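# Seat rubber backing on pin post, then bin pin

## Task

Push a rubber backing fully or almost fully down the pin's post, its wide end facing the pin, then place the pin in the bin. A backing that fits tightly may halt partway if pushed too gently.

## Robot and tools

Robot: two arms, left_arm and right_arm. The left arm carries a five-finger left hand and the right arm a right hand. Three cameras: cam_high (fixed, behind the arms), cam_left_wrist and cam_right_wrist, each 672x504.

Frames. Results report positions (metres), end_effector_quat_wxyz and velocities in the scene frame: origin at table-top height midway between the nominal bases, +z up, +x out over the table, left_arm on the +y side. Motion offsets, by contrast, are along the axes of each arm's own Hand target. The hand point sits 0.05 m in front of the palm and 0.15 m from the wrist face; its +z runs along the straight fingers, +y out of the palm, +x across the palm (away from the thumb on the right hand, toward it on the left). Fingers extend 0.06 to 0.07 m past the point. A wrist bracket on the little-finger side can strike objects, and the wrist may hang below the hand and touch the table first.

The 28-number row. Both arms are always in one row, every value in [-1, 1]: left_arm dx, dy, dz, rx, ry, rz; left hand little, ring, middle, index, thumb_bend, thumb_turn; left force_limit, speed; then the same fourteen for right_arm and its hand. The six pose numbers are an offset, not a pose, measured from that arm's Hand target at the start of the action or move; 1.0 equals 0.6 m of travel or 180 degrees, and rx, ry, rz form a single rotation vector. Sending the same offset twice moves the arm twice. All six zero re-commands the current Hand target. Orientation commands are clipped to within 32 degrees of the measured one per step.

Hand values: for fingers and thumb_bend, +1 is straight/open and -1 curled; thumb_turn +1 sits beside the palm and -1 in front of it, opposite the fingers. force_limit runs from about 0 N at -1 to 10 N at +1 (15 N for thumb motors); speed rises to full at +0.48. For a gentle grip, close with speed -0.94 or lower. Alternatively write grasp numbers a, b, c in the first three places and exactly 0 in the last three: a closes index, middle and bends the thumb; b closes ring and little; c swings the thumb in front of the palm. (0,0,0) is a fully open hand. To keep a hand unchanged, resend the eight numbers last executed for it (not its readings). Thumb-in-front grips suit objects roughly 0.035 to 0.065 m thick.

Tools.
execute_actions(actions, cameras): actions is a list of actions, each up to 15 rows at 1/30 s; a short action repeats its final row. Every row counts from the action's start pose. An empty list returns images from all cameras.
move(target, speed, blend, stop_force, zero, blocking, cameras): target is one 28-number row or a list of up to 15 rows, all offsets from the same starting Hand targets. speed is in m/s (0.002 to 3.6, default 0.25; turning limited to twice that in rad/s). blend in metres rounds corners in a list. stop_force (3 to 120 N, both arms) ends an arm's path on contact; leave it out when backing away from something, and don't rely on it while the hand rotates. zero=true re-zeros the force reference first. blocking=false returns early but cannot be combined with stop_force. The move line reports done, off_target, moving, held or fault, plus limits such as paced or held.
wait(seconds 0 to 10); stop() brakes a running move; zoom_image(camera, region [x0,y0,x1,y1] pixels, max 504 square); show_instructions() shows reference images; zero_wrist_force(arm); finished_scene(scene=1) ends the scene irreversibly.

Reading results: Hand target is the last commanded pose after clipping; the hand often rests a bit short of it, and the next command asks again. hand_measured, hand_stopped_by (moving, target, force, stalled, fault) and hand_load_n list six values in motor order; a grip loss shows as hand_load_n dropping near 0. Wrist force/torque are in the end effector's own axes, with a third line giving the peak since last shown. Joint torques include arm weight. MOTOR HOT warns of heating; OVER-TEMPERATURE FAULT brakes the arm 30 to 60 s.

Cautions. Arms are stiff: aiming even slightly past a firm contact can trigger a fault stop (contact torque at a joint limit, or about 150 N net force), halting the arm 10 s. Wrist joints limit at 26.3 N m. Move slowly into contacts. Keep the arms away from each other, avoid a hand closing on the other hand, and route around each arm's own base. Don't drop parts, release them while moving, slam or push very hard; nothing may fall or be left off the table. Pushing the backing on may need more than a light press, but build it up gradually. Faster moves overshoot and lag more.

Each tool is called after "Call:" as name([rows], argument=value, ...), one row to a line, values as JSON.

Reference images:

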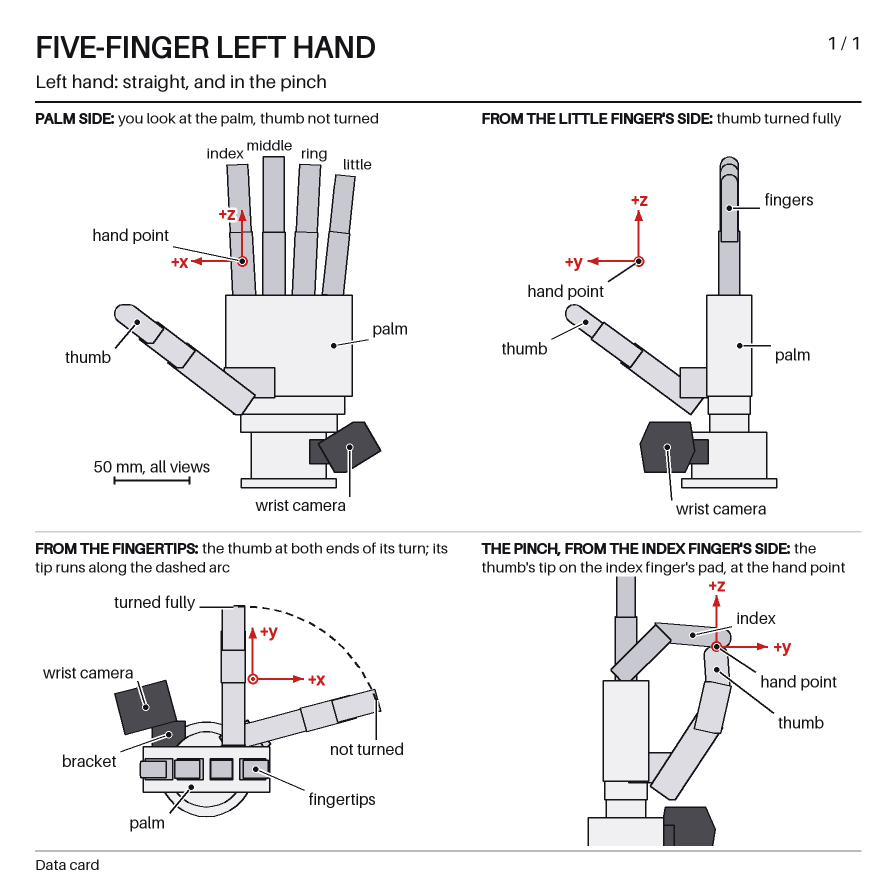

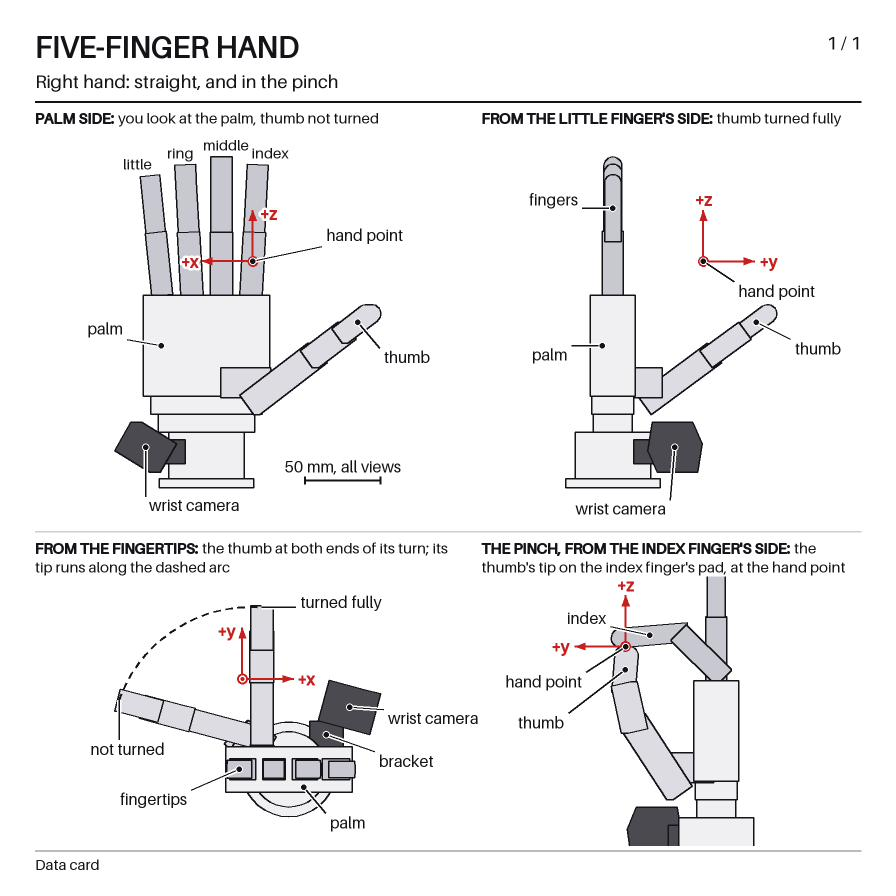

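## Session

Call:
execute_actions(actions=[])

Scene clock: 0.00 s.
left_arm: end_effector_position=(+0.5102, +0.7504, +0.1266) hand_measured=(+1.000, +1.000, +1.000, +1.000, +1.000, +1.000) hand_load_n=(+0.0, +0.0, +0.0, +0.0, +0.0, +0.0) hand_stopped_by=(target, target, target, target, target, target) hand_force_limit=0.00 hand_speed=-0.80 end_effector_quat_wxyz=(-0.291, +0.758, +0.552, -0.191) | right_arm: end_effector_position=(+0.5153, -0.3236, +0.2387) hand_measured=(+1.000, +1.000, +1.000, +1.000, +1.000, +1.000) hand_load_n=(+0.0, +0.0, +0.0, +0.0, +0.0, +0.0) hand_stopped_by=(target, target, target, target, target, target) hand_force_limit=0.00 hand_speed=-0.80 end_effector_quat_wxyz=(+0.126, -0.639, +0.755, +0.070)
Joint positions: left_arm=[3.753 -2.475 -0.956 1.435 -2.158 0.837] | right_arm=[-0.239 -0.769 0.72 1.579 1.286 -3.191]
Joint velocities: within noise
Joint torques (N m): no reading
Wrist force (N): no reading
Wrist torque (N m): no reading
Wrist force, peak (N): no reading
Hand target: left_arm +0.5102, +0.7504, +0.1266; -0.291, +0.758, +0.552, -0.191 | right_arm +0.5153, -0.3236, +0.2387; +0.126, -0.639, +0.755, +0.070

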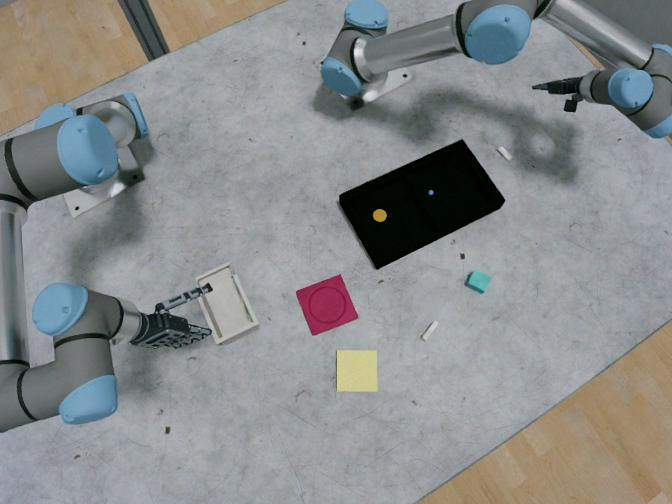

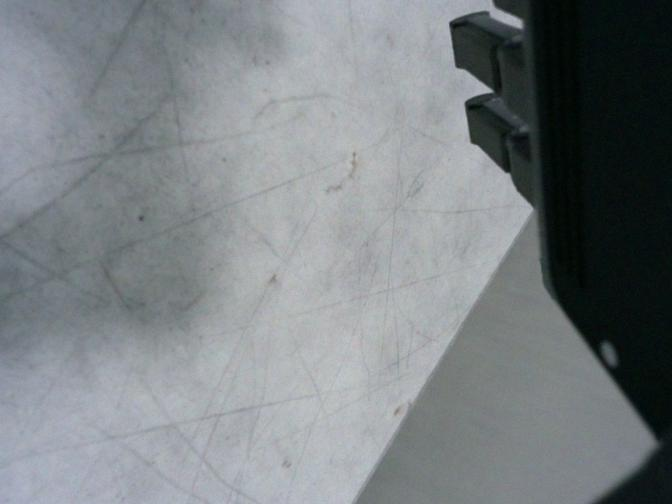

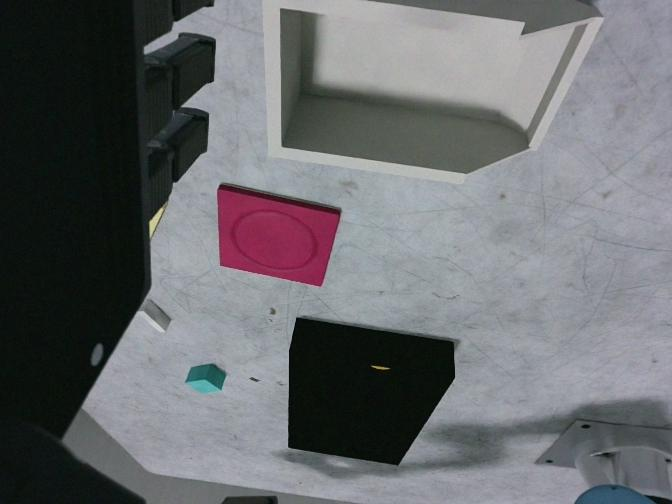

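Call:
zoom_image(camera="cam_high", region=[330, 130, 530, 280])

Call:
zoom_image(camera="cam_high", region=[180, 240, 400, 405])

Call:
zoom_image(camera="cam_high", region=[400, 250, 520, 350])

Call:
zoom_image(camera="cam_right_wrist", region=[270, 300, 480, 480])

Scaled by 2.520 from the camera's 672x504 image, which has a finer 960x720 frame.

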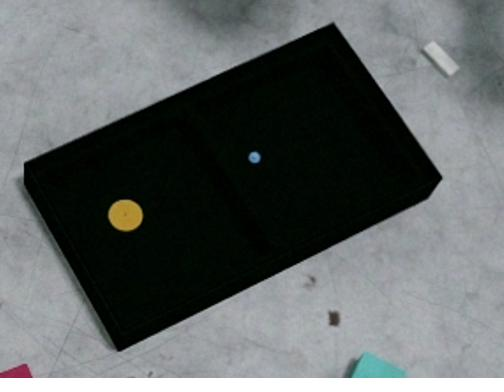

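Scaled by 2.291 from the camera's 672x504 image, which has a finer 960x720 frame.

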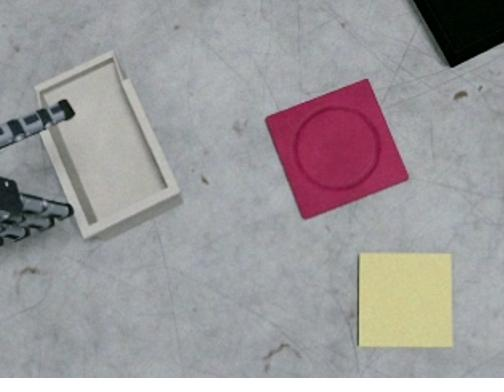

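Scaled by 4.200 from the camera's 672x504 image, which has a finer 960x720 frame.

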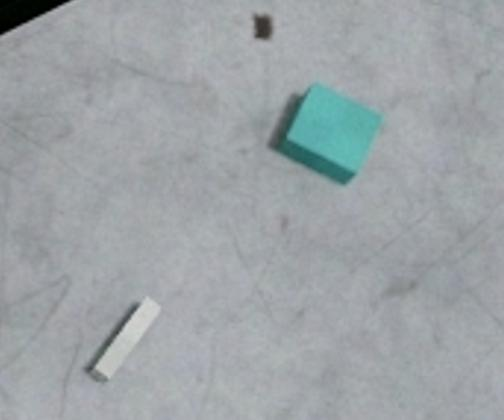

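Scaled by 2.400 from the camera's 672x504 image, which has a finer 960x720 frame.

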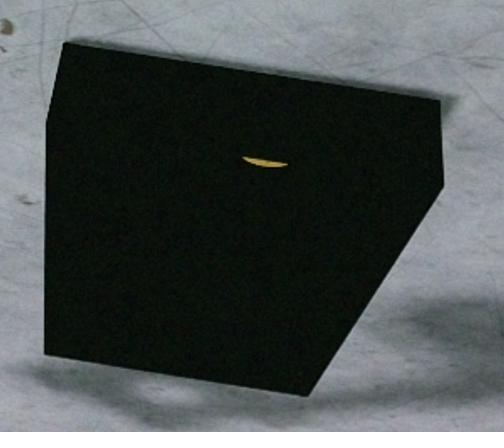

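Call:
move(target=[-0.794, 0.0148, -0.3823, -0.171, -0.148, 0.121, 1,1,1,1,1,1,0,-0.8, 0,0,0,0,0,0, 1,1,1,1,1,1,0,-0.8], speed=0.35, cameras=["all"])

Scene clock: 10.47 s.
left_arm: end_effector_position=(+0.5055, +0.2445, +0.2795) hand_measured=(+1.000, +1.000, +1.000, +1.000, +1.000, +1.000) hand_load_n=(-0.5, +0.0, +0.0, +0.0, +0.0, +0.0) hand_stopped_by=(target, target, target, target, target, target) hand_force_limit=0.00 hand_speed=-0.80 end_effector_quat_wxyz=(+0.091, +0.832, +0.484, -0.256) end_effector_velocity=(+0.001, -0.003, +0.000) end_effector_angular_velocity=(-0.004, -0.002, +0.000) | right_arm: end_effector_position=(+0.5153, -0.3236, +0.2387) hand_measured=(+1.000, +1.000, +1.000, +1.000, +1.000, +1.000) hand_load_n=(+0.0, +0.0, +0.0, +0.0, +0.0, +0.0) hand_stopped_by=(target, target, target, target, target, target) hand_force_limit=0.00 hand_speed=-0.80 end_effector_quat_wxyz=(+0.126, -0.639, +0.755, +0.070)
Joint positions: left_arm=[3.264 -2.006 -1.331 1.326 -1.227 0.762] | right_arm=[-0.239 -0.769 0.72 1.579 1.286 -3.191]
Joint velocities: left_arm=[-0.004 -0.001 0.002 0.002 0.006 -0.002] | right_arm=[within noise]
Joint torques (N m): left_arm=[-10.86 23.45 28.43 -1.22 1.35 -2.62] | right_arm=[0.57 -50.14 -16.44 2.74 -0.48 -0.13]
Wrist force (N): left_arm=[-1.2 0.7 0.5] | right_arm=[0.1 -0.2 0.0]
Wrist torque (N m): left_arm=[0.06 0.16 0.03] | right_arm=[-0.04 -0.01 0.00]
Wrist force, peak (N): left_arm=[-2.3 0.7 0.7] | right_arm=[0.3 0.0 -0.4]
Hand target: left_arm +0.5055, +0.2442, +0.2796; +0.091, +0.832, +0.484, -0.256 | right_arm +0.5153, -0.3236, +0.2387; +0.126, -0.639, +0.755, +0.070
Off the commanded pose: left_arm 0.000 m, 0 deg | right_arm 0.000 m, 0 deg.
move: done
camera_calibration:
cam_left_wrist: T_world_to_cam=[[-0.692031, 0.721868, 0.000758696, 0.165023], [0.721868, 0.69203, 0.000656877, -0.53447], [-0.0000508621, 0.00100226, -0.999999, 0.396525], [0, 0, 0, 1]] pos_world=[0.500037, 0.250347, 0.39675]

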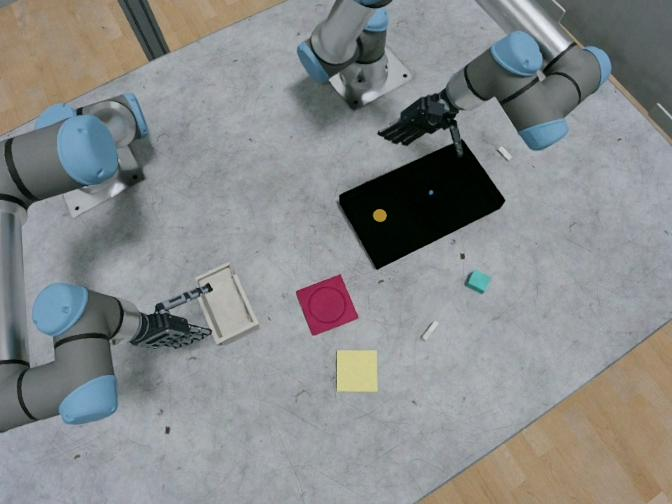

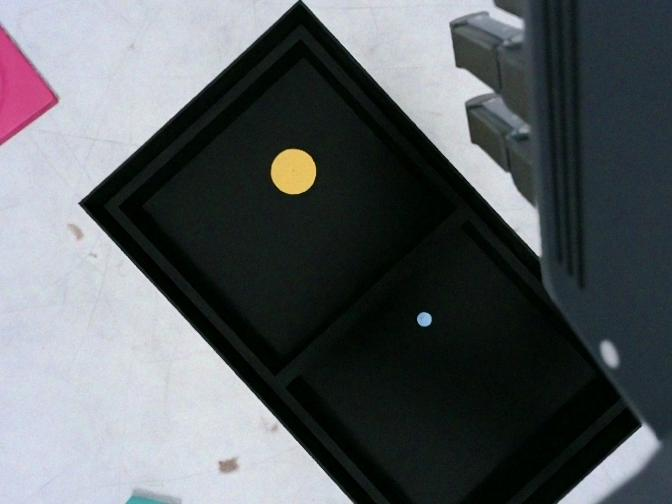

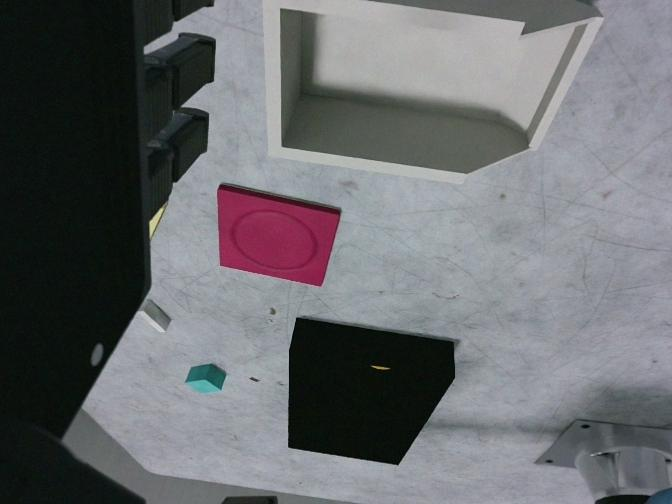

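Call:
zoom_image(camera="cam_left_wrist", region=[240, 120, 350, 220])

Call:
zoom_image(camera="cam_left_wrist", region=[370, 270, 470, 370])

Call:
zoom_image(camera="cam_left_wrist", region=[60, 0, 560, 504])

Scaled by 4.582 from the camera's 672x504 image, which has a finer 960x720 frame.

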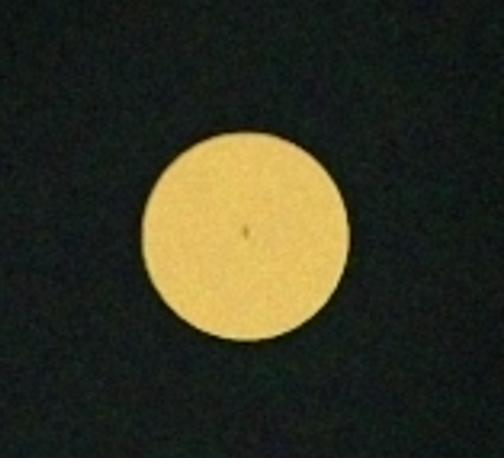

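Scaled by 5.040 from the camera's 672x504 image, which has a finer 960x720 frame.

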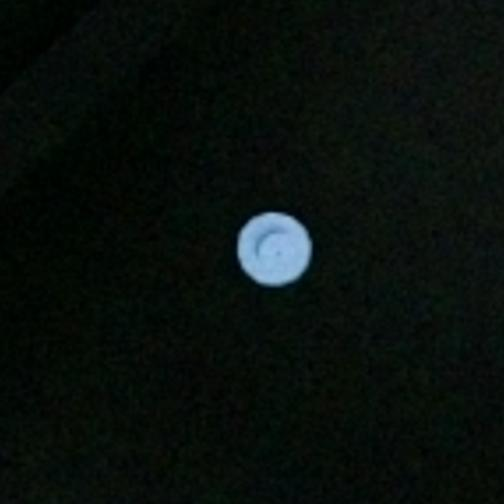

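Scaled by 1.000.

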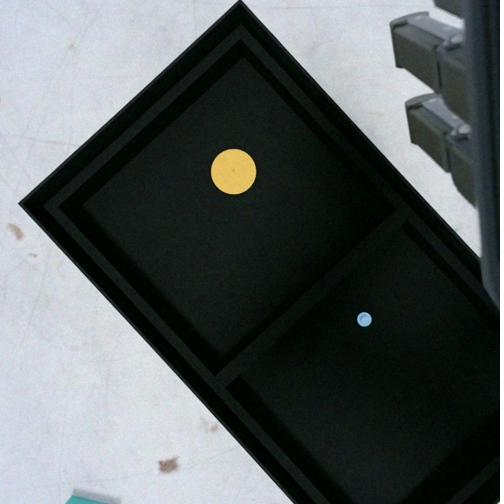

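Call:
move(target=[0.2232, 0.0762, 0.2457, -0.0213, -0.2027, -0.5983, 1,1,1,1,1,1,0,-0.8, 0,0,0,0,0,0, 1,1,1,1,1,1,0,-0.8], speed=0.6, cameras=["cam_high", "cam_left_wrist"])

Scene clock: 21.20 s.
left_arm: end_effector_position=(+0.5482, +0.2632, +0.0806) hand_measured=(+1.000, +1.000, +1.000, +1.000, +1.000, +1.000) hand_load_n=(+0.0, +0.0, +0.0, +0.0, +0.0, +0.0) hand_stopped_by=(target, target, target, target, target, target) hand_force_limit=0.00 hand_speed=-0.80 end_effector_quat_wxyz=(+0.000, +0.000, +0.907, -0.422) | right_arm: end_effector_position=(+0.5153, -0.3236, +0.2387) hand_measured=(+1.000, +1.000, +1.000, +1.000, +1.000, +1.000) hand_load_n=(+0.0, +0.0, +0.0, +0.5, +0.0, +0.0) hand_stopped_by=(target, target, target, target, target, target) hand_force_limit=0.00 hand_speed=-0.80 end_effector_quat_wxyz=(+0.126, -0.639, +0.755, +0.070)
Joint positions: left_arm=[3.366 -2.327 -1.393 1.842 -0.741 -1.166] | right_arm=[-0.239 -0.769 0.72 1.579 1.286 -3.191]
Joint torques (N m): left_arm=[-10.37 56.54 4.04 -1.03 -0.4 -2.62] | right_arm=[0.61 -49.78 -17.25 2.67 -0.46 -0.19]
Wrist force (N): left_arm=[-0.2 -0.4 0.1] | right_arm=[0.1 0.2 -0.2]
Wrist torque (N m): left_arm=[-0.06 0.01 0.05] | right_arm=[0.03 0.00 0.01]
Wrist force, peak (N): left_arm=[-1.5 0.5 0.1] | right_arm=[-0.1 0.4 0.0]
Hand target: left_arm +0.5482, +0.2632, +0.0806; +0.000, +0.000, +0.907, -0.422 | right_arm +0.5153, -0.3236, +0.2387; +0.126, -0.639, +0.755, +0.070
Off the commanded pose: left_arm 0.000 m, 0 deg | right_arm 0.000 m, 0 deg.
move: done
camera_calibration:
cam_left_wrist: T_world_to_cam=[[-0.268797, -0.57752, 0.770856, 0.229149], [-0.813551, 0.564566, 0.139284, 0.285919], [-0.515638, -0.589692, -0.621595, 0.605272], [0, 0, 0, 1]] pos_world=[0.606306, 0.327842, 0.159769]
Images, in order (width x height): cam_high 672x504, cam_left_wrist 672x504.

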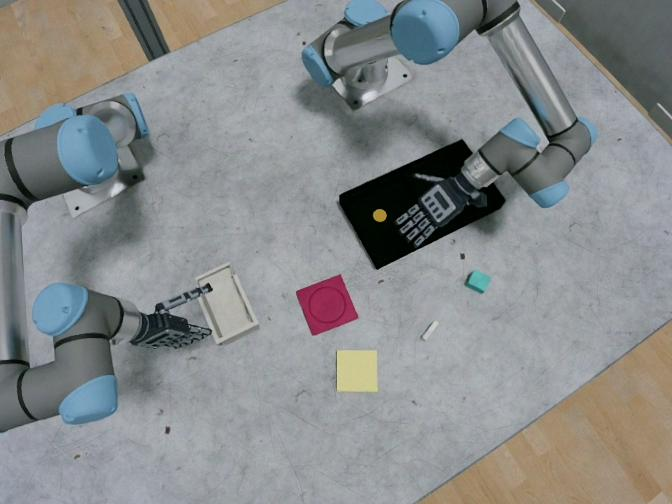

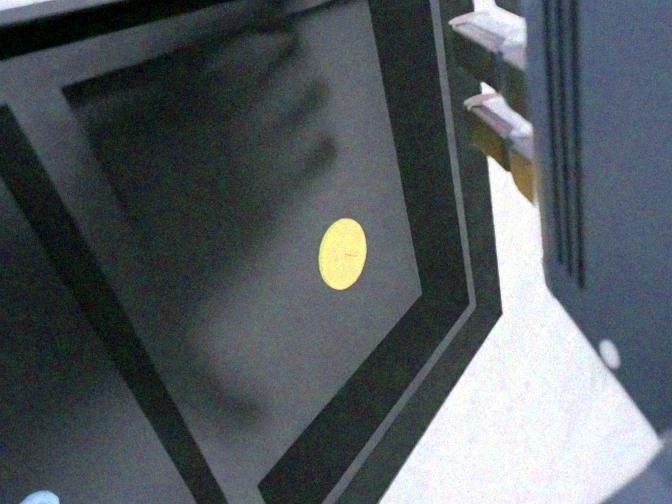

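Call:
zoom_image(camera="cam_left_wrist", region=[300, 205, 390, 305])

Call:
zoom_image(camera="cam_left_wrist", region=[0, 444, 90, 504])

Scaled by 5.040 from the camera's 672x504 image, which has a finer 960x720 frame.

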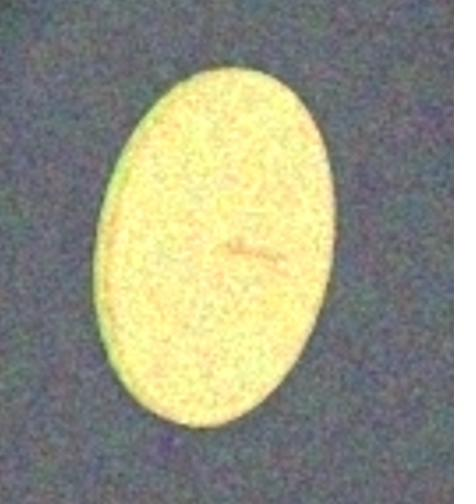

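Scaled by 5.600 from the camera's 672x504 image, which has a finer 960x720 frame.

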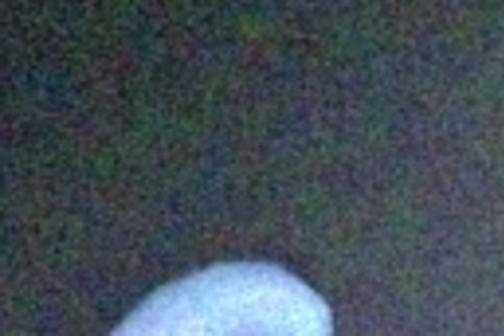

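Call:
move(target=[-0.0067, 0.166, -0.1849, 0,0,0, 0,0,1,0,0,0,0,0.2, 0,0,0,0,0,0, 1,1,1,1,1,1,0,-0.8], speed=0.35, cameras=["cam_high", "cam_left_wrist"])

Scene clock: 23.70 s.
left_arm: end_effector_position=(+0.5522, +0.4121, +0.0758) hand_measured=(+1.000, +1.000, +1.000, +1.000, +0.650, -1.000) hand_load_n=(+0.0, +0.0, +0.0, +0.0, +0.0, +0.0) hand_stopped_by=(target, target, target, target, target, target) hand_force_limit=0.00 hand_speed=0.20 end_effector_quat_wxyz=(+0.000, +0.000, +0.907, -0.422) end_effector_velocity=(+0.001, +0.002, +0.000) end_effector_angular_velocity=(+0.000, -0.002, -0.002) | right_arm: end_effector_position=(+0.5153, -0.3236, +0.2387) hand_measured=(+1.000, +1.000, +1.000, +1.000, +1.000, +1.000) hand_load_n=(+0.0, +0.0, +0.0, +0.0, +0.0, +0.0) hand_stopped_by=(target, target, target, target, target, target) hand_force_limit=0.00 hand_speed=-0.80 end_effector_quat_wxyz=(+0.126, -0.639, +0.755, +0.070)
Joint positions: left_arm=[3.619 -2.397 -1.335 1.626 -0.846 -0.843] | right_arm=[-0.239 -0.769 0.72 1.579 1.286 -3.191]
Joint velocities: left_arm=[0.002 -0.002 0.005 -0.004 -0.001 0.005] | right_arm=[within noise]
Joint torques (N m): left_arm=[10.14 33.29 26.17 -3.63 -0.5 2.88] | right_arm=[0.29 -49.92 -18.32 2.69 -0.39 -0.03]
Wrist force (N): left_arm=[-0.3 -0.1 -0.3] | right_arm=[0.1 0.1 -0.1]
Wrist torque (N m): left_arm=[0.02 0.02 -0.11] | right_arm=[0.02 -0.02 0.01]
Wrist force, peak (N): left_arm=[-0.3 -1.6 1.1] | right_arm=[0.2 0.4 -0.1]
Hand target: left_arm +0.5522, +0.4123, +0.0758; +0.000, +0.000, +0.907, -0.422 | right_arm +0.5153, -0.3236, +0.2387; +0.126, -0.639, +0.755, +0.070
Off the commanded pose: left_arm 0.000 m, 0 deg | right_arm 0.000 m, 0 deg.
move: done
camera_calibration:
cam_left_wrist: T_world_to_cam=[[-0.268601, -0.577753, 0.77075, 0.319925], [-0.813683, 0.564332, 0.139459, 0.205943], [-0.515532, -0.589687, -0.621688, 0.692103], [0, 0, 0, 1]] pos_world=[0.610306, 0.476742, 0.154969]
Images, in order (width x height): cam_high 672x504, cam_left_wrist 672x504.

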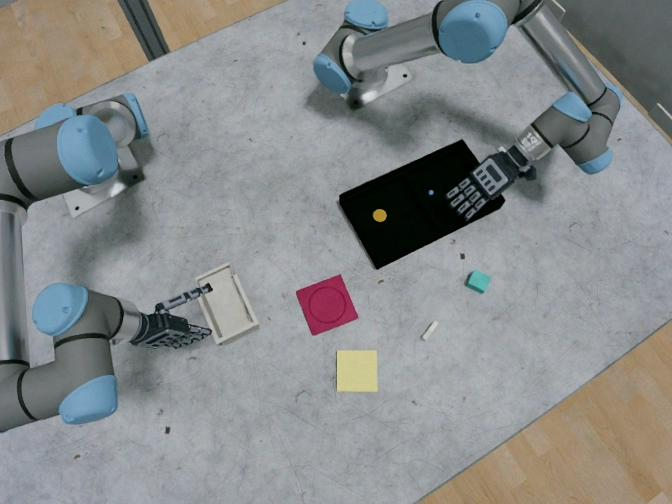

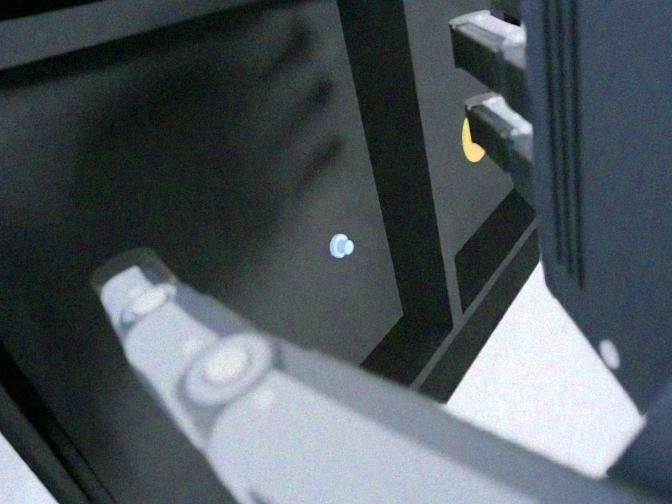

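Call:
zoom_image(camera="cam_left_wrist", region=[315, 220, 370, 275])

Scaled by 9.164 from the camera's 672x504 image, which has a finer 960x720 frame.

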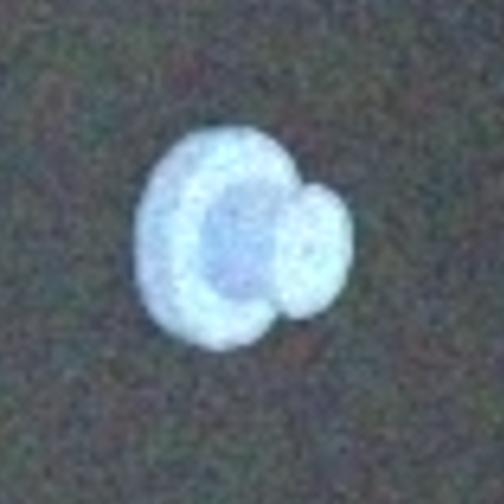

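Call:
move(target=[0.0942, -0.0685, 0.1148, 0.0485, -0.319, -0.2234, -1,-0.9,-0.5,-0.1,0.35,-0.62,0,0.2, 0,0,0,0,0,0, 1,1,1,1,1,1,0,-0.8], speed=0.5, cameras=["cam_high", "cam_left_wrist"])

Scene clock: 44.57 s.
left_arm: end_effector_position=(+0.4957, +0.3331, +0.0630) hand_measured=(-1.000, -0.900, -0.500, -0.100, +0.350, -0.620) hand_load_n=(+0.0, +0.0, +0.0, +0.0, +0.0, +0.0) hand_stopped_by=(target, target, target, target, target, target) hand_force_limit=0.00 hand_speed=0.20 end_effector_quat_wxyz=(+0.287, -0.497, +0.710, -0.409) | right_arm: end_effector_position=(+0.5153, -0.3236, +0.2387) hand_measured=(+1.000, +1.000, +1.000, +1.000, +1.000, +1.000) hand_load_n=(+0.0, -0.5, +0.0, +0.0, +0.0, +0.0) hand_stopped_by=(target, target, target, target, target, target) hand_force_limit=0.00 hand_speed=-0.80 end_effector_quat_wxyz=(+0.126, -0.639, +0.755, +0.070)
Joint positions: left_arm=[3.638 -1.68 -2.225 3.162 -0.834 -2.588] | right_arm=[-0.239 -0.769 0.72 1.579 1.286 -3.191]
Joint torques (N m): left_arm=[-10.05 31.27 3.95 0.78 -0.65 -2.44] | right_arm=[0.43 -49.49 -17.19 2.72 -0.48 -0.04]
Wrist force (N): left_arm=[-0.1 -0.2 -0.2] | right_arm=[0.0 0.1 0.0]
Wrist torque (N m): left_arm=[0.03 -0.02 0.03] | right_arm=[0.00 0.00 0.00]
Wrist force, peak (N): left_arm=[-1.1 -0.3 -0.2] | right_arm=[-0.2 0.4 0.2]
Hand target: left_arm +0.4957, +0.3331, +0.0630; +0.287, -0.497, +0.710, -0.409 | right_arm +0.5153, -0.3236, +0.2387; +0.126, -0.639, +0.755, +0.070
Off the commanded pose: left_arm 0.000 m, 0 deg | right_arm 0.000 m, 0 deg.
move: done
camera_calibration:
cam_left_wrist: T_world_to_cam=[[0.316365, -0.402275, 0.85912, -0.0849829], [-0.823254, -0.566404, 0.0379444, 0.59417], [0.471345, -0.719278, -0.510365, 0.155385], [0, 0, 0, 1]] pos_world=[0.442798, 0.414119, 0.129768]
Images, in order (width x height): cam_high 672x504, cam_left_wrist 672x504.

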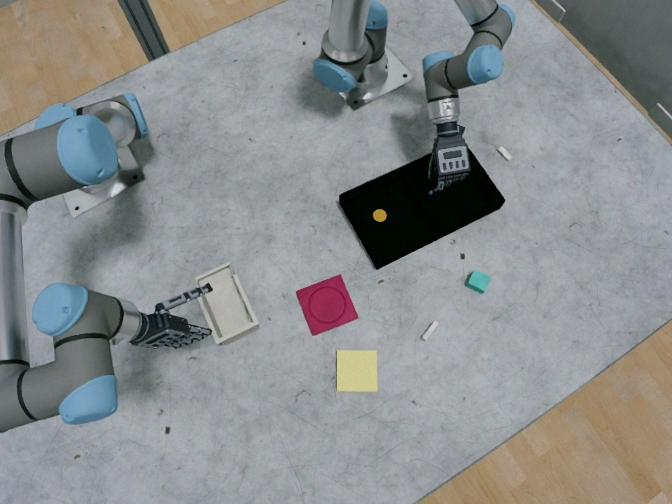

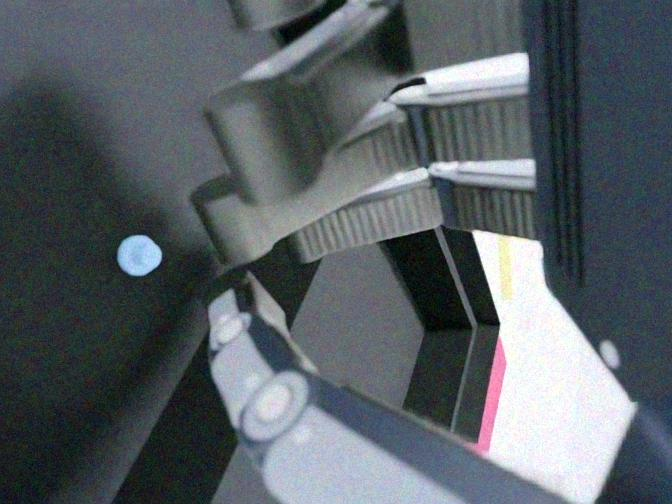

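Call:
zoom_image(camera="cam_left_wrist", region=[90, 60, 450, 400])

Scaled by 1.400 from the camera's 672x504 image, which has a finer 960x720 frame.

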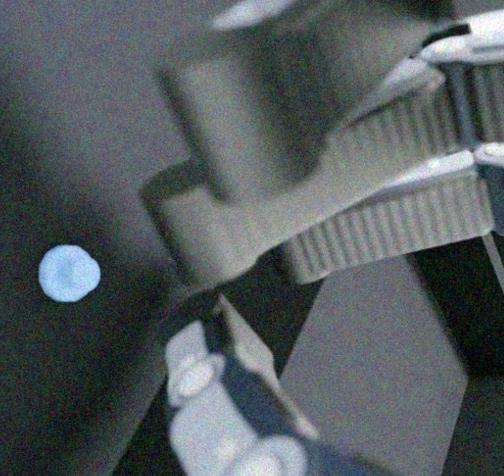

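Call:
move(target=[0, 0.0361, 0.0208, 0,0,0, -1,-0.9,0.7,-0.1,0.35,-0.62,0,0.2, 0,0,0,0,0,0, 1,1,1,1,1,1,0,-0.8], speed=0.15, cameras=["cam_left_wrist"])

Call:
zoom_image(camera="cam_left_wrist", region=[120, 120, 420, 380])

Scene clock: 47.77 s.
left_arm: end_effector_position=(+0.4956, +0.3331, +0.0381) hand_measured=(-1.000, -0.900, +0.700, -0.100, +0.350, -0.620) hand_load_n=(+0.0, +0.0, +0.0, +0.0, +0.0, +0.0) hand_stopped_by=(target, target, target, target, target, target) hand_force_limit=0.00 hand_speed=0.20 end_effector_quat_wxyz=(+0.287, -0.497, +0.710, -0.409) | right_arm: end_effector_position=(+0.5153, -0.3236, +0.2387) hand_measured=(+1.000, +1.000, +1.000, +1.000, +1.000, +1.000) hand_load_n=(+0.0, +0.0, +0.0, +0.0, +0.0, -0.5) hand_stopped_by=(target, target, target, target, target, target) hand_force_limit=0.00 hand_speed=-0.80 end_effector_quat_wxyz=(+0.126, -0.639, +0.755, +0.070)
Joint positions: left_arm=[3.638 -1.733 -2.252 3.242 -0.834 -2.588] | right_arm=[-0.239 -0.769 0.72 1.579 1.286 -3.191]
Joint torques (N m): left_arm=[-10.43 7.5 1.37 0.51 -0.77 -2.49] | right_arm=[0.31 -49.58 -17.21 2.62 -0.51 -0.18]
Wrist force (N): left_arm=[-0.3 -0.5 -0.4] | right_arm=[0.0 0.0 0.0]
Wrist torque (N m): left_arm=[-0.02 0.02 0.02] | right_arm=[-0.01 0.00 0.00]
Wrist force, peak (N): left_arm=[-0.3 -0.9 -0.5] | right_arm=[0.1 0.2 0.4]
Hand target: left_arm +0.4956, +0.3331, +0.0380; +0.287, -0.497, +0.710, -0.409 | right_arm +0.5153, -0.3236, +0.2387; +0.126, -0.639, +0.755, +0.070
Off the commanded pose: left_arm 0.000 m, 0 deg | right_arm 0.000 m, 0 deg.
move: done
camera_calibration:
cam_left_wrist: T_world_to_cam=[[0.31647, -0.40231, 0.859065, -0.0635848], [-0.823099, -0.566634, 0.0378585, 0.595068], [0.471545, -0.719077, -0.510464, 0.142562], [0, 0, 0, 1]] pos_world=[0.442698, 0.414119, 0.104868]
Images, in order (width x height): cam_left_wrist 672x504.

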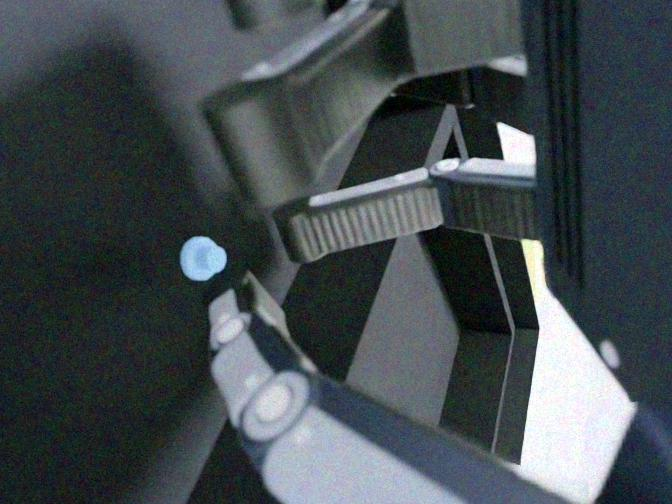

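Scaled by 1.680 from the camera's 672x504 image, which has a finer 960x720 frame.

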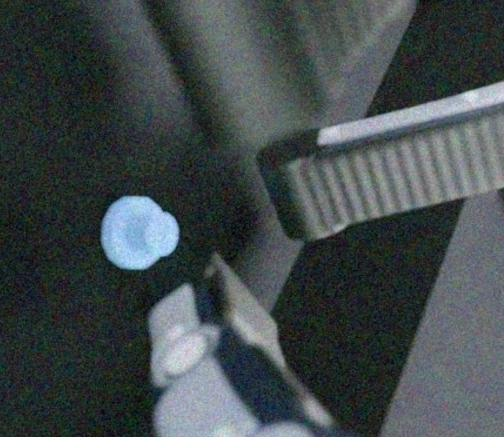

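Call:
move(target=[-0.0019, 0.0191, 0.0102, 0,0,0, -1,-0.9,0.7,-0.1,0.35,-0.62,0,0.2, 0,0,0,0,0,0, 1,1,1,1,1,1,0,-0.8], speed=0.05, stop_force=4, cameras=["cam_left_wrist"])

Call:
zoom_image(camera="cam_left_wrist", region=[170, 150, 390, 350])

Scene clock: 50.40 s.
left_arm: end_effector_position=(+0.4956, +0.3343, +0.0250) hand_measured=(-1.000, -0.900, +0.700, -0.100, +0.350, -0.620) hand_load_n=(+0.0, +0.0, +0.0, +0.0, +0.0, +0.0) hand_stopped_by=(target, target, target, target, target, target) hand_force_limit=0.00 hand_speed=0.20 end_effector_quat_wxyz=(+0.287, -0.497, +0.710, -0.409) | right_arm: end_effector_position=(+0.5153, -0.3236, +0.2387) hand_measured=(+1.000, +1.000, +1.000, +1.000, +1.000, +1.000) hand_load_n=(+0.0, +0.0, +0.0, +0.0, +0.0, +0.0) hand_stopped_by=(target, target, target, target, target, target) hand_force_limit=0.00 hand_speed=-0.80 end_effector_quat_wxyz=(+0.126, -0.639, +0.755, +0.070)
Joint positions: left_arm=[3.642 -1.764 -2.263 3.283 -0.831 -2.584] | right_arm=[-0.239 -0.769 0.72 1.579 1.286 -3.191]
Joint torques (N m): left_arm=[10.53 8.59 1.06 0.6 1.68 2.72] | right_arm=[0.68 -50.14 -18.02 2.83 -0.32 -0.2]
Wrist force (N): left_arm=[-0.3 -0.3 -0.4] | right_arm=[0.0 0.1 0.2]
Wrist torque (N m): left_arm=[0.02 0.02 -0.13] | right_arm=[0.00 -0.01 0.00]
Wrist force, peak (N): left_arm=[-0.6 -0.3 -0.6] | right_arm=[0.3 -0.2 0.4]
Hand target: left_arm +0.4956, +0.3343, +0.0250; +0.287, -0.497, +0.710, -0.409 | right_arm +0.5153, -0.3236, +0.2387; +0.126, -0.639, +0.755, +0.070
Off the commanded pose: left_arm 0.000 m, 0 deg | right_arm 0.000 m, 0 deg.
move: done
camera_calibration:
cam_left_wrist: T_world_to_cam=[[0.31647, -0.40231, 0.859065, -0.0518483], [-0.823099, -0.566634, 0.0378585, 0.596244], [0.471545, -0.719077, -0.510464, 0.136738], [0, 0, 0, 1]] pos_world=[0.442698, 0.415319, 0.091768]
Images, in order (width x height): cam_left_wrist 672x504.

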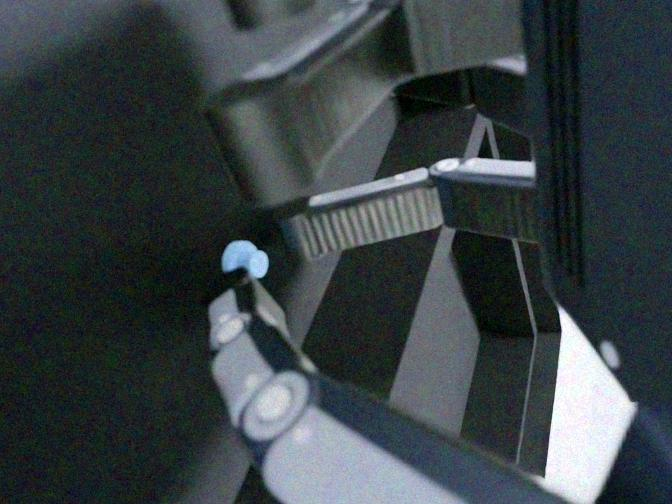

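Scaled by 2.291 from the camera's 672x504 image, which has a finer 960x720 frame.

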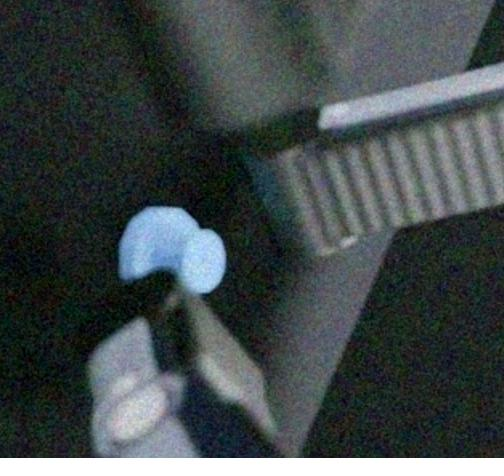

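Call:
move(target=[0, 0.0057, -0.0006, 0,0,0, -1,-0.9,0.7,-0.1,0.35,-0.62,0,0.2, 0,0,0,0,0,0, 1,1,1,1,1,1,0,-0.8], speed=0.02, stop_force=3, cameras=["cam_left_wrist"])

Call:
zoom_image(camera="cam_left_wrist", region=[170, 150, 390, 350])

Scene clock: 53.03 s.
left_arm: end_effector_position=(+0.4937, +0.3350, +0.0222) hand_measured=(-1.000, -0.900, +0.700, -0.100, +0.350, -0.620) hand_load_n=(+0.0, +0.0, +0.0, +0.0, +0.0, +0.0) hand_stopped_by=(target, target, target, target, target, target) hand_force_limit=0.00 hand_speed=0.20 end_effector_quat_wxyz=(+0.287, -0.497, +0.710, -0.409) | right_arm: end_effector_position=(+0.5153, -0.3236, +0.2387) hand_measured=(+1.000, +1.000, +1.000, +1.000, +1.000, +1.000) hand_load_n=(+0.0, +0.0, +0.0, +0.0, +0.0, +0.0) hand_stopped_by=(target, target, target, target, target, target) hand_force_limit=0.00 hand_speed=-0.80 end_effector_quat_wxyz=(+0.126, -0.639, +0.755, +0.070)
Joint positions: left_arm=[3.648 -1.768 -2.271 3.29 -0.827 -2.579] | right_arm=[-0.239 -0.769 0.72 1.579 1.286 -3.191]
Joint torques (N m): left_arm=[9.99 8.04 1.01 0.62 1.59 2.78] | right_arm=[0.77 -50.13 -17.81 2.72 -0.6 -0.35]
Wrist force (N): left_arm=[-0.6 -0.4 -0.2] | right_arm=[0.1 0.1 -0.1]
Wrist torque (N m): left_arm=[-0.01 0.06 -0.14] | right_arm=[0.02 -0.01 0.01]
Wrist force, peak (N): left_arm=[-0.9 -0.5 -0.1] | right_arm=[0.5 0.0 0.0]
Hand target: left_arm +0.4937, +0.3350, +0.0222; +0.287, -0.497, +0.710, -0.409 | right_arm +0.5153, -0.3236, +0.2387; +0.126, -0.639, +0.755, +0.070
Off the commanded pose: left_arm 0.000 m, 0 deg | right_arm 0.000 m, 0 deg.
move: done
camera_calibration:
cam_left_wrist: T_world_to_cam=[[0.31647, -0.40231, 0.859065, -0.04856], [-0.823099, -0.566634, 0.0378585, 0.595183], [0.471545, -0.719077, -0.510464, 0.136708], [0, 0, 0, 1]] pos_world=[0.440798, 0.416019, 0.088968]
Images, in order (width x height): cam_left_wrist 672x504.

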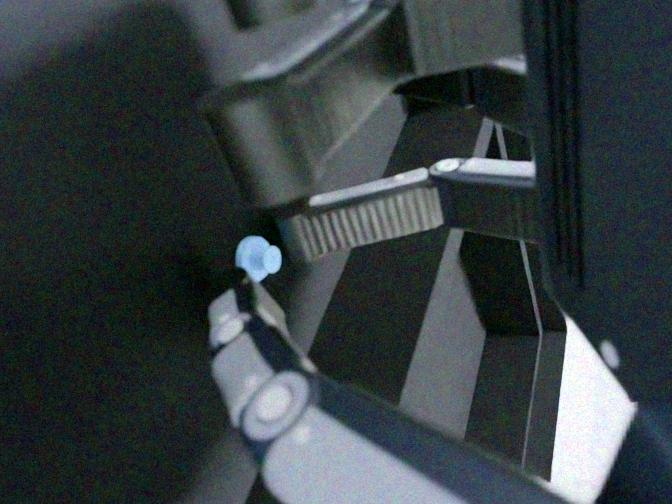

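Scaled by 2.291 from the camera's 672x504 image, which has a finer 960x720 frame.

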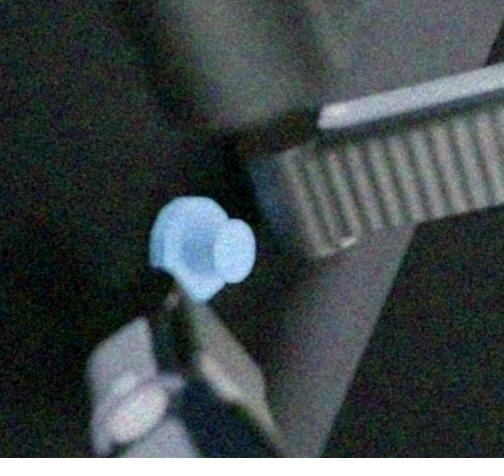

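Call:
move(target=[0,0,0, 0,0,0, -1,-0.9,0.7,-0.17,0.32,-0.62,-0.4,-0.85, 0,0,0,0,0,0, 1,1,1,1,1,1,0,-0.8], speed=0.05)

Call:
move(target=[0,0.00217,0.00125, 0,0,0, -1,-0.9,0.7,-0.17,0.32,-0.62,-0.4,-0.85, 0,0,0,0,0,0, 1,1,1,1,1,1,0,-0.8], speed=0.01, stop_force=3, cameras=["cam_left_wrist"])

Call:
zoom_image(camera="cam_left_wrist", region=[200, 180, 340, 320])

Scene clock: 66.93 s.
left_arm: end_effector_position=(+0.4937, +0.3350, +0.0222) hand_measured=(-1.000, -0.900, +0.700, -0.170, +0.320, -0.620) hand_load_n=(+0.0, +0.0, +0.0, +0.0, +0.0, +0.0) hand_stopped_by=(target, target, target, target, target, target) hand_force_limit=-0.40 hand_speed=-0.85 end_effector_quat_wxyz=(+0.287, -0.497, +0.710, -0.409) | right_arm: end_effector_position=(+0.5153, -0.3236, +0.2387) hand_measured=(+1.000, +1.000, +1.000, +1.000, +1.000, +1.000) hand_load_n=(+0.0, +0.0, +0.0, +0.0, +0.0, +0.0) hand_stopped_by=(target, target, target, target, target, target) hand_force_limit=0.00 hand_speed=-0.80 end_effector_quat_wxyz=(+0.126, -0.639, +0.755, +0.070)
Joint positions: left_arm=[3.648 -1.768 -2.271 3.29 -0.827 -2.579] | right_arm=[-0.239 -0.769 0.72 1.579 1.286 -3.191]
Joint torques (N m): left_arm=[10.05 7.65 1.35 0.6 1.65 2.69] | right_arm=[0.8 -49.94 -17.29 2.7 -0.31 -0.27]
Wrist force (N): left_arm=[-0.3 -0.5 -0.4] | right_arm=[0.1 -0.1 0.0]
Wrist torque (N m): left_arm=[-0.02 0.02 -0.11] | right_arm=[-0.03 -0.02 0.00]
Wrist force, peak (N): left_arm=[-0.6 -0.4 -0.6] | right_arm=[0.3 0.2 0.2]
Hand target: left_arm +0.4937, +0.3350, +0.0222; +0.287, -0.497, +0.710, -0.409 | right_arm +0.5153, -0.3236, +0.2387; +0.126, -0.639, +0.755, +0.070
Off the commanded pose: left_arm 0.000 m, 0 deg | right_arm 0.000 m, 0 deg.
move: done

Scene clock: 68.23 s.
left_arm: end_effector_position=(+0.4937, +0.3350, +0.0207) hand_measured=(-1.000, -0.900, +0.700, -0.170, +0.320, -0.620) hand_load_n=(+0.0, +0.0, +0.0, +0.0, +0.0, +0.0) hand_stopped_by=(target, target, target, target, target, target) hand_force_limit=-0.40 hand_speed=-0.85 end_effector_quat_wxyz=(+0.287, -0.497, +0.710, -0.409) | right_arm: end_effector_position=(+0.5153, -0.3236, +0.2387) hand_measured=(+1.000, +1.000, +1.000, +1.000, +1.000, +1.000) hand_load_n=(+0.0, +0.0, +0.0, +0.0, +0.0, +0.0) hand_stopped_by=(target, target, target, target, target, target) hand_force_limit=0.00 hand_speed=-0.80 end_effector_quat_wxyz=(+0.126, -0.639, +0.755, +0.070)
Joint positions: left_arm=[3.648 -1.772 -2.272 3.295 -0.827 -2.579] | right_arm=[-0.239 -0.769 0.72 1.579 1.286 -3.191]
Joint torques (N m): left_arm=[10.7 8.16 0.4 0.65 1.7 2.44] | right_arm=[1.01 -50.35 -17.28 2.75 -0.49 -0.35]
Wrist force (N): left_arm=[-0.5 -0.6 -0.2] | right_arm=[0.0 0.0 0.0]
Wrist torque (N m): left_arm=[-0.04 0.05 -0.12] | right_arm=[0.00 -0.01 0.00]
Wrist force, peak (N): left_arm=[-0.5 -0.7 -0.2] | right_arm=[0.2 0.4 0.2]
Hand target: left_arm +0.4937, +0.3350, +0.0207; +0.287, -0.497, +0.710, -0.409 | right_arm +0.5153, -0.3236, +0.2387; +0.126, -0.639, +0.755, +0.070
Off the commanded pose: left_arm 0.000 m, 0 deg | right_arm 0.000 m, 0 deg.
move: done
camera_calibration:
cam_left_wrist: T_world_to_cam=[[0.31647, -0.40231, 0.859065, -0.0472714], [-0.823099, -0.566634, 0.0378585, 0.59524], [0.471545, -0.719077, -0.510464, 0.135942], [0, 0, 0, 1]] pos_world=[0.440798, 0.416019, 0.087468]
Images, in order (width x height): cam_left_wrist 672x504.

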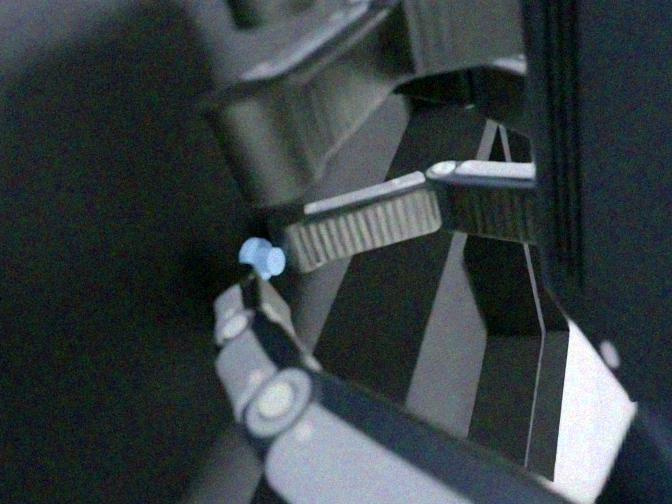

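Scaled by 3.600 from the camera's 672x504 image, which has a finer 960x720 frame.

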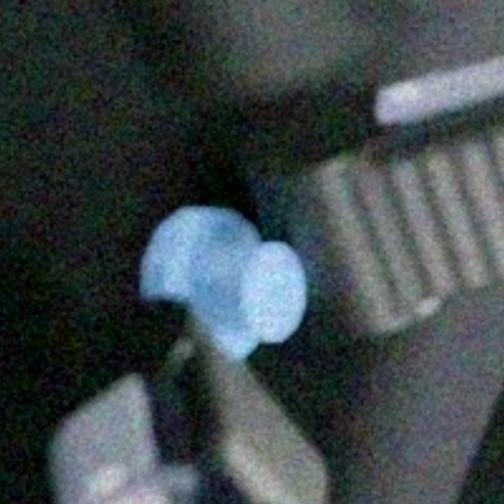

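Call:
move(target=[0,0,0, 0,0,0, -1,-0.9,0.7,-0.5,0.05,-0.62,-0.5,-0.92, 0,0,0,0,0,0, 1,1,1,1,1,1,0,-0.8], speed=0.05, cameras=["cam_left_wrist"])

Call:
zoom_image(camera="cam_left_wrist", region=[200, 180, 340, 320])

Scene clock: 72.37 s.
left_arm: end_effector_position=(+0.4937, +0.3350, +0.0207) hand_measured=(-1.000, -0.900, +0.700, -0.258, +0.180, -0.620) hand_load_n=(+0.5, +0.0, +0.0, +5.0, +4.0, +0.0) hand_stopped_by=(target, target, target, force, force, target) hand_force_limit=-0.50 hand_speed=-0.92 end_effector_quat_wxyz=(+0.287, -0.497, +0.710, -0.409) | right_arm: end_effector_position=(+0.5153, -0.3236, +0.2387) hand_measured=(+1.000, +1.000, +1.000, +1.000, +1.000, +1.000) hand_load_n=(-0.5, +0.0, -0.5, +0.5, +0.0, +0.0) hand_stopped_by=(target, target, target, target, target, target) hand_force_limit=0.00 hand_speed=-0.80 end_effector_quat_wxyz=(+0.126, -0.639, +0.755, +0.070)
Joint positions: left_arm=[3.648 -1.772 -2.272 3.295 -0.827 -2.579] | right_arm=[-0.239 -0.769 0.72 1.579 1.286 -3.191]
Joint torques (N m): left_arm=[9.94 7.79 0.36 0.46 0.66 0.35] | right_arm=[0.69 -50.78 -17.59 2.59 -0.57 -0.39]
Wrist force (N): left_arm=[-0.2 -2.1 -0.5] | right_arm=[0.1 -0.1 0.2]
Wrist torque (N m): left_arm=[-0.04 0.03 -0.12] | right_arm=[-0.03 -0.03 0.01]
Wrist force, peak (N): left_arm=[-0.2 -2.2 -1.5] | right_arm=[0.0 0.4 0.2]
Hand target: left_arm +0.4937, +0.3350, +0.0207; +0.287, -0.497, +0.710, -0.409 | right_arm +0.5153, -0.3236, +0.2387; +0.126, -0.639, +0.755, +0.070
Off the commanded pose: left_arm 0.000 m, 0 deg | right_arm 0.000 m, 0 deg.
move: done
camera_calibration:
cam_left_wrist: T_world_to_cam=[[0.31647, -0.40231, 0.859065, -0.0472714], [-0.823099, -0.566634, 0.0378585, 0.59524], [0.471545, -0.719077, -0.510464, 0.135942], [0, 0, 0, 1]] pos_world=[0.440798, 0.416019, 0.087468]
Images, in order (width x height): cam_left_wrist 672x504.

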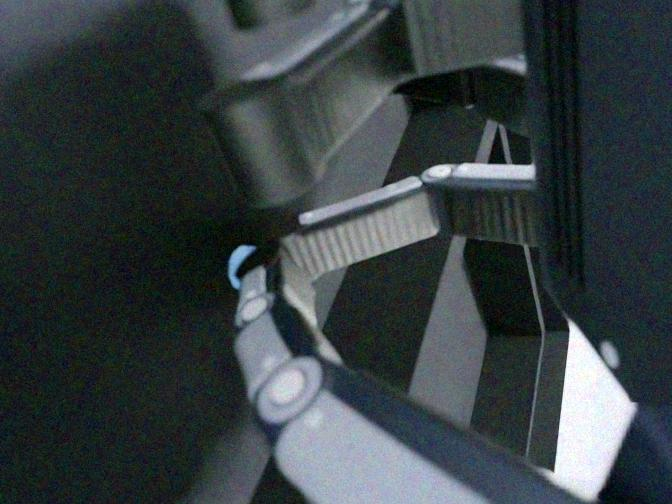

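Scaled by 3.600 from the camera's 672x504 image, which has a finer 960x720 frame.

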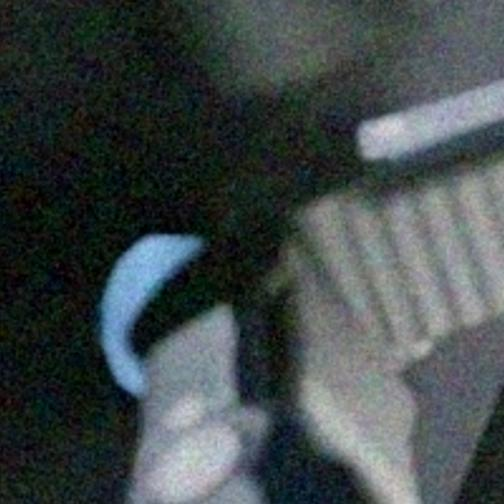

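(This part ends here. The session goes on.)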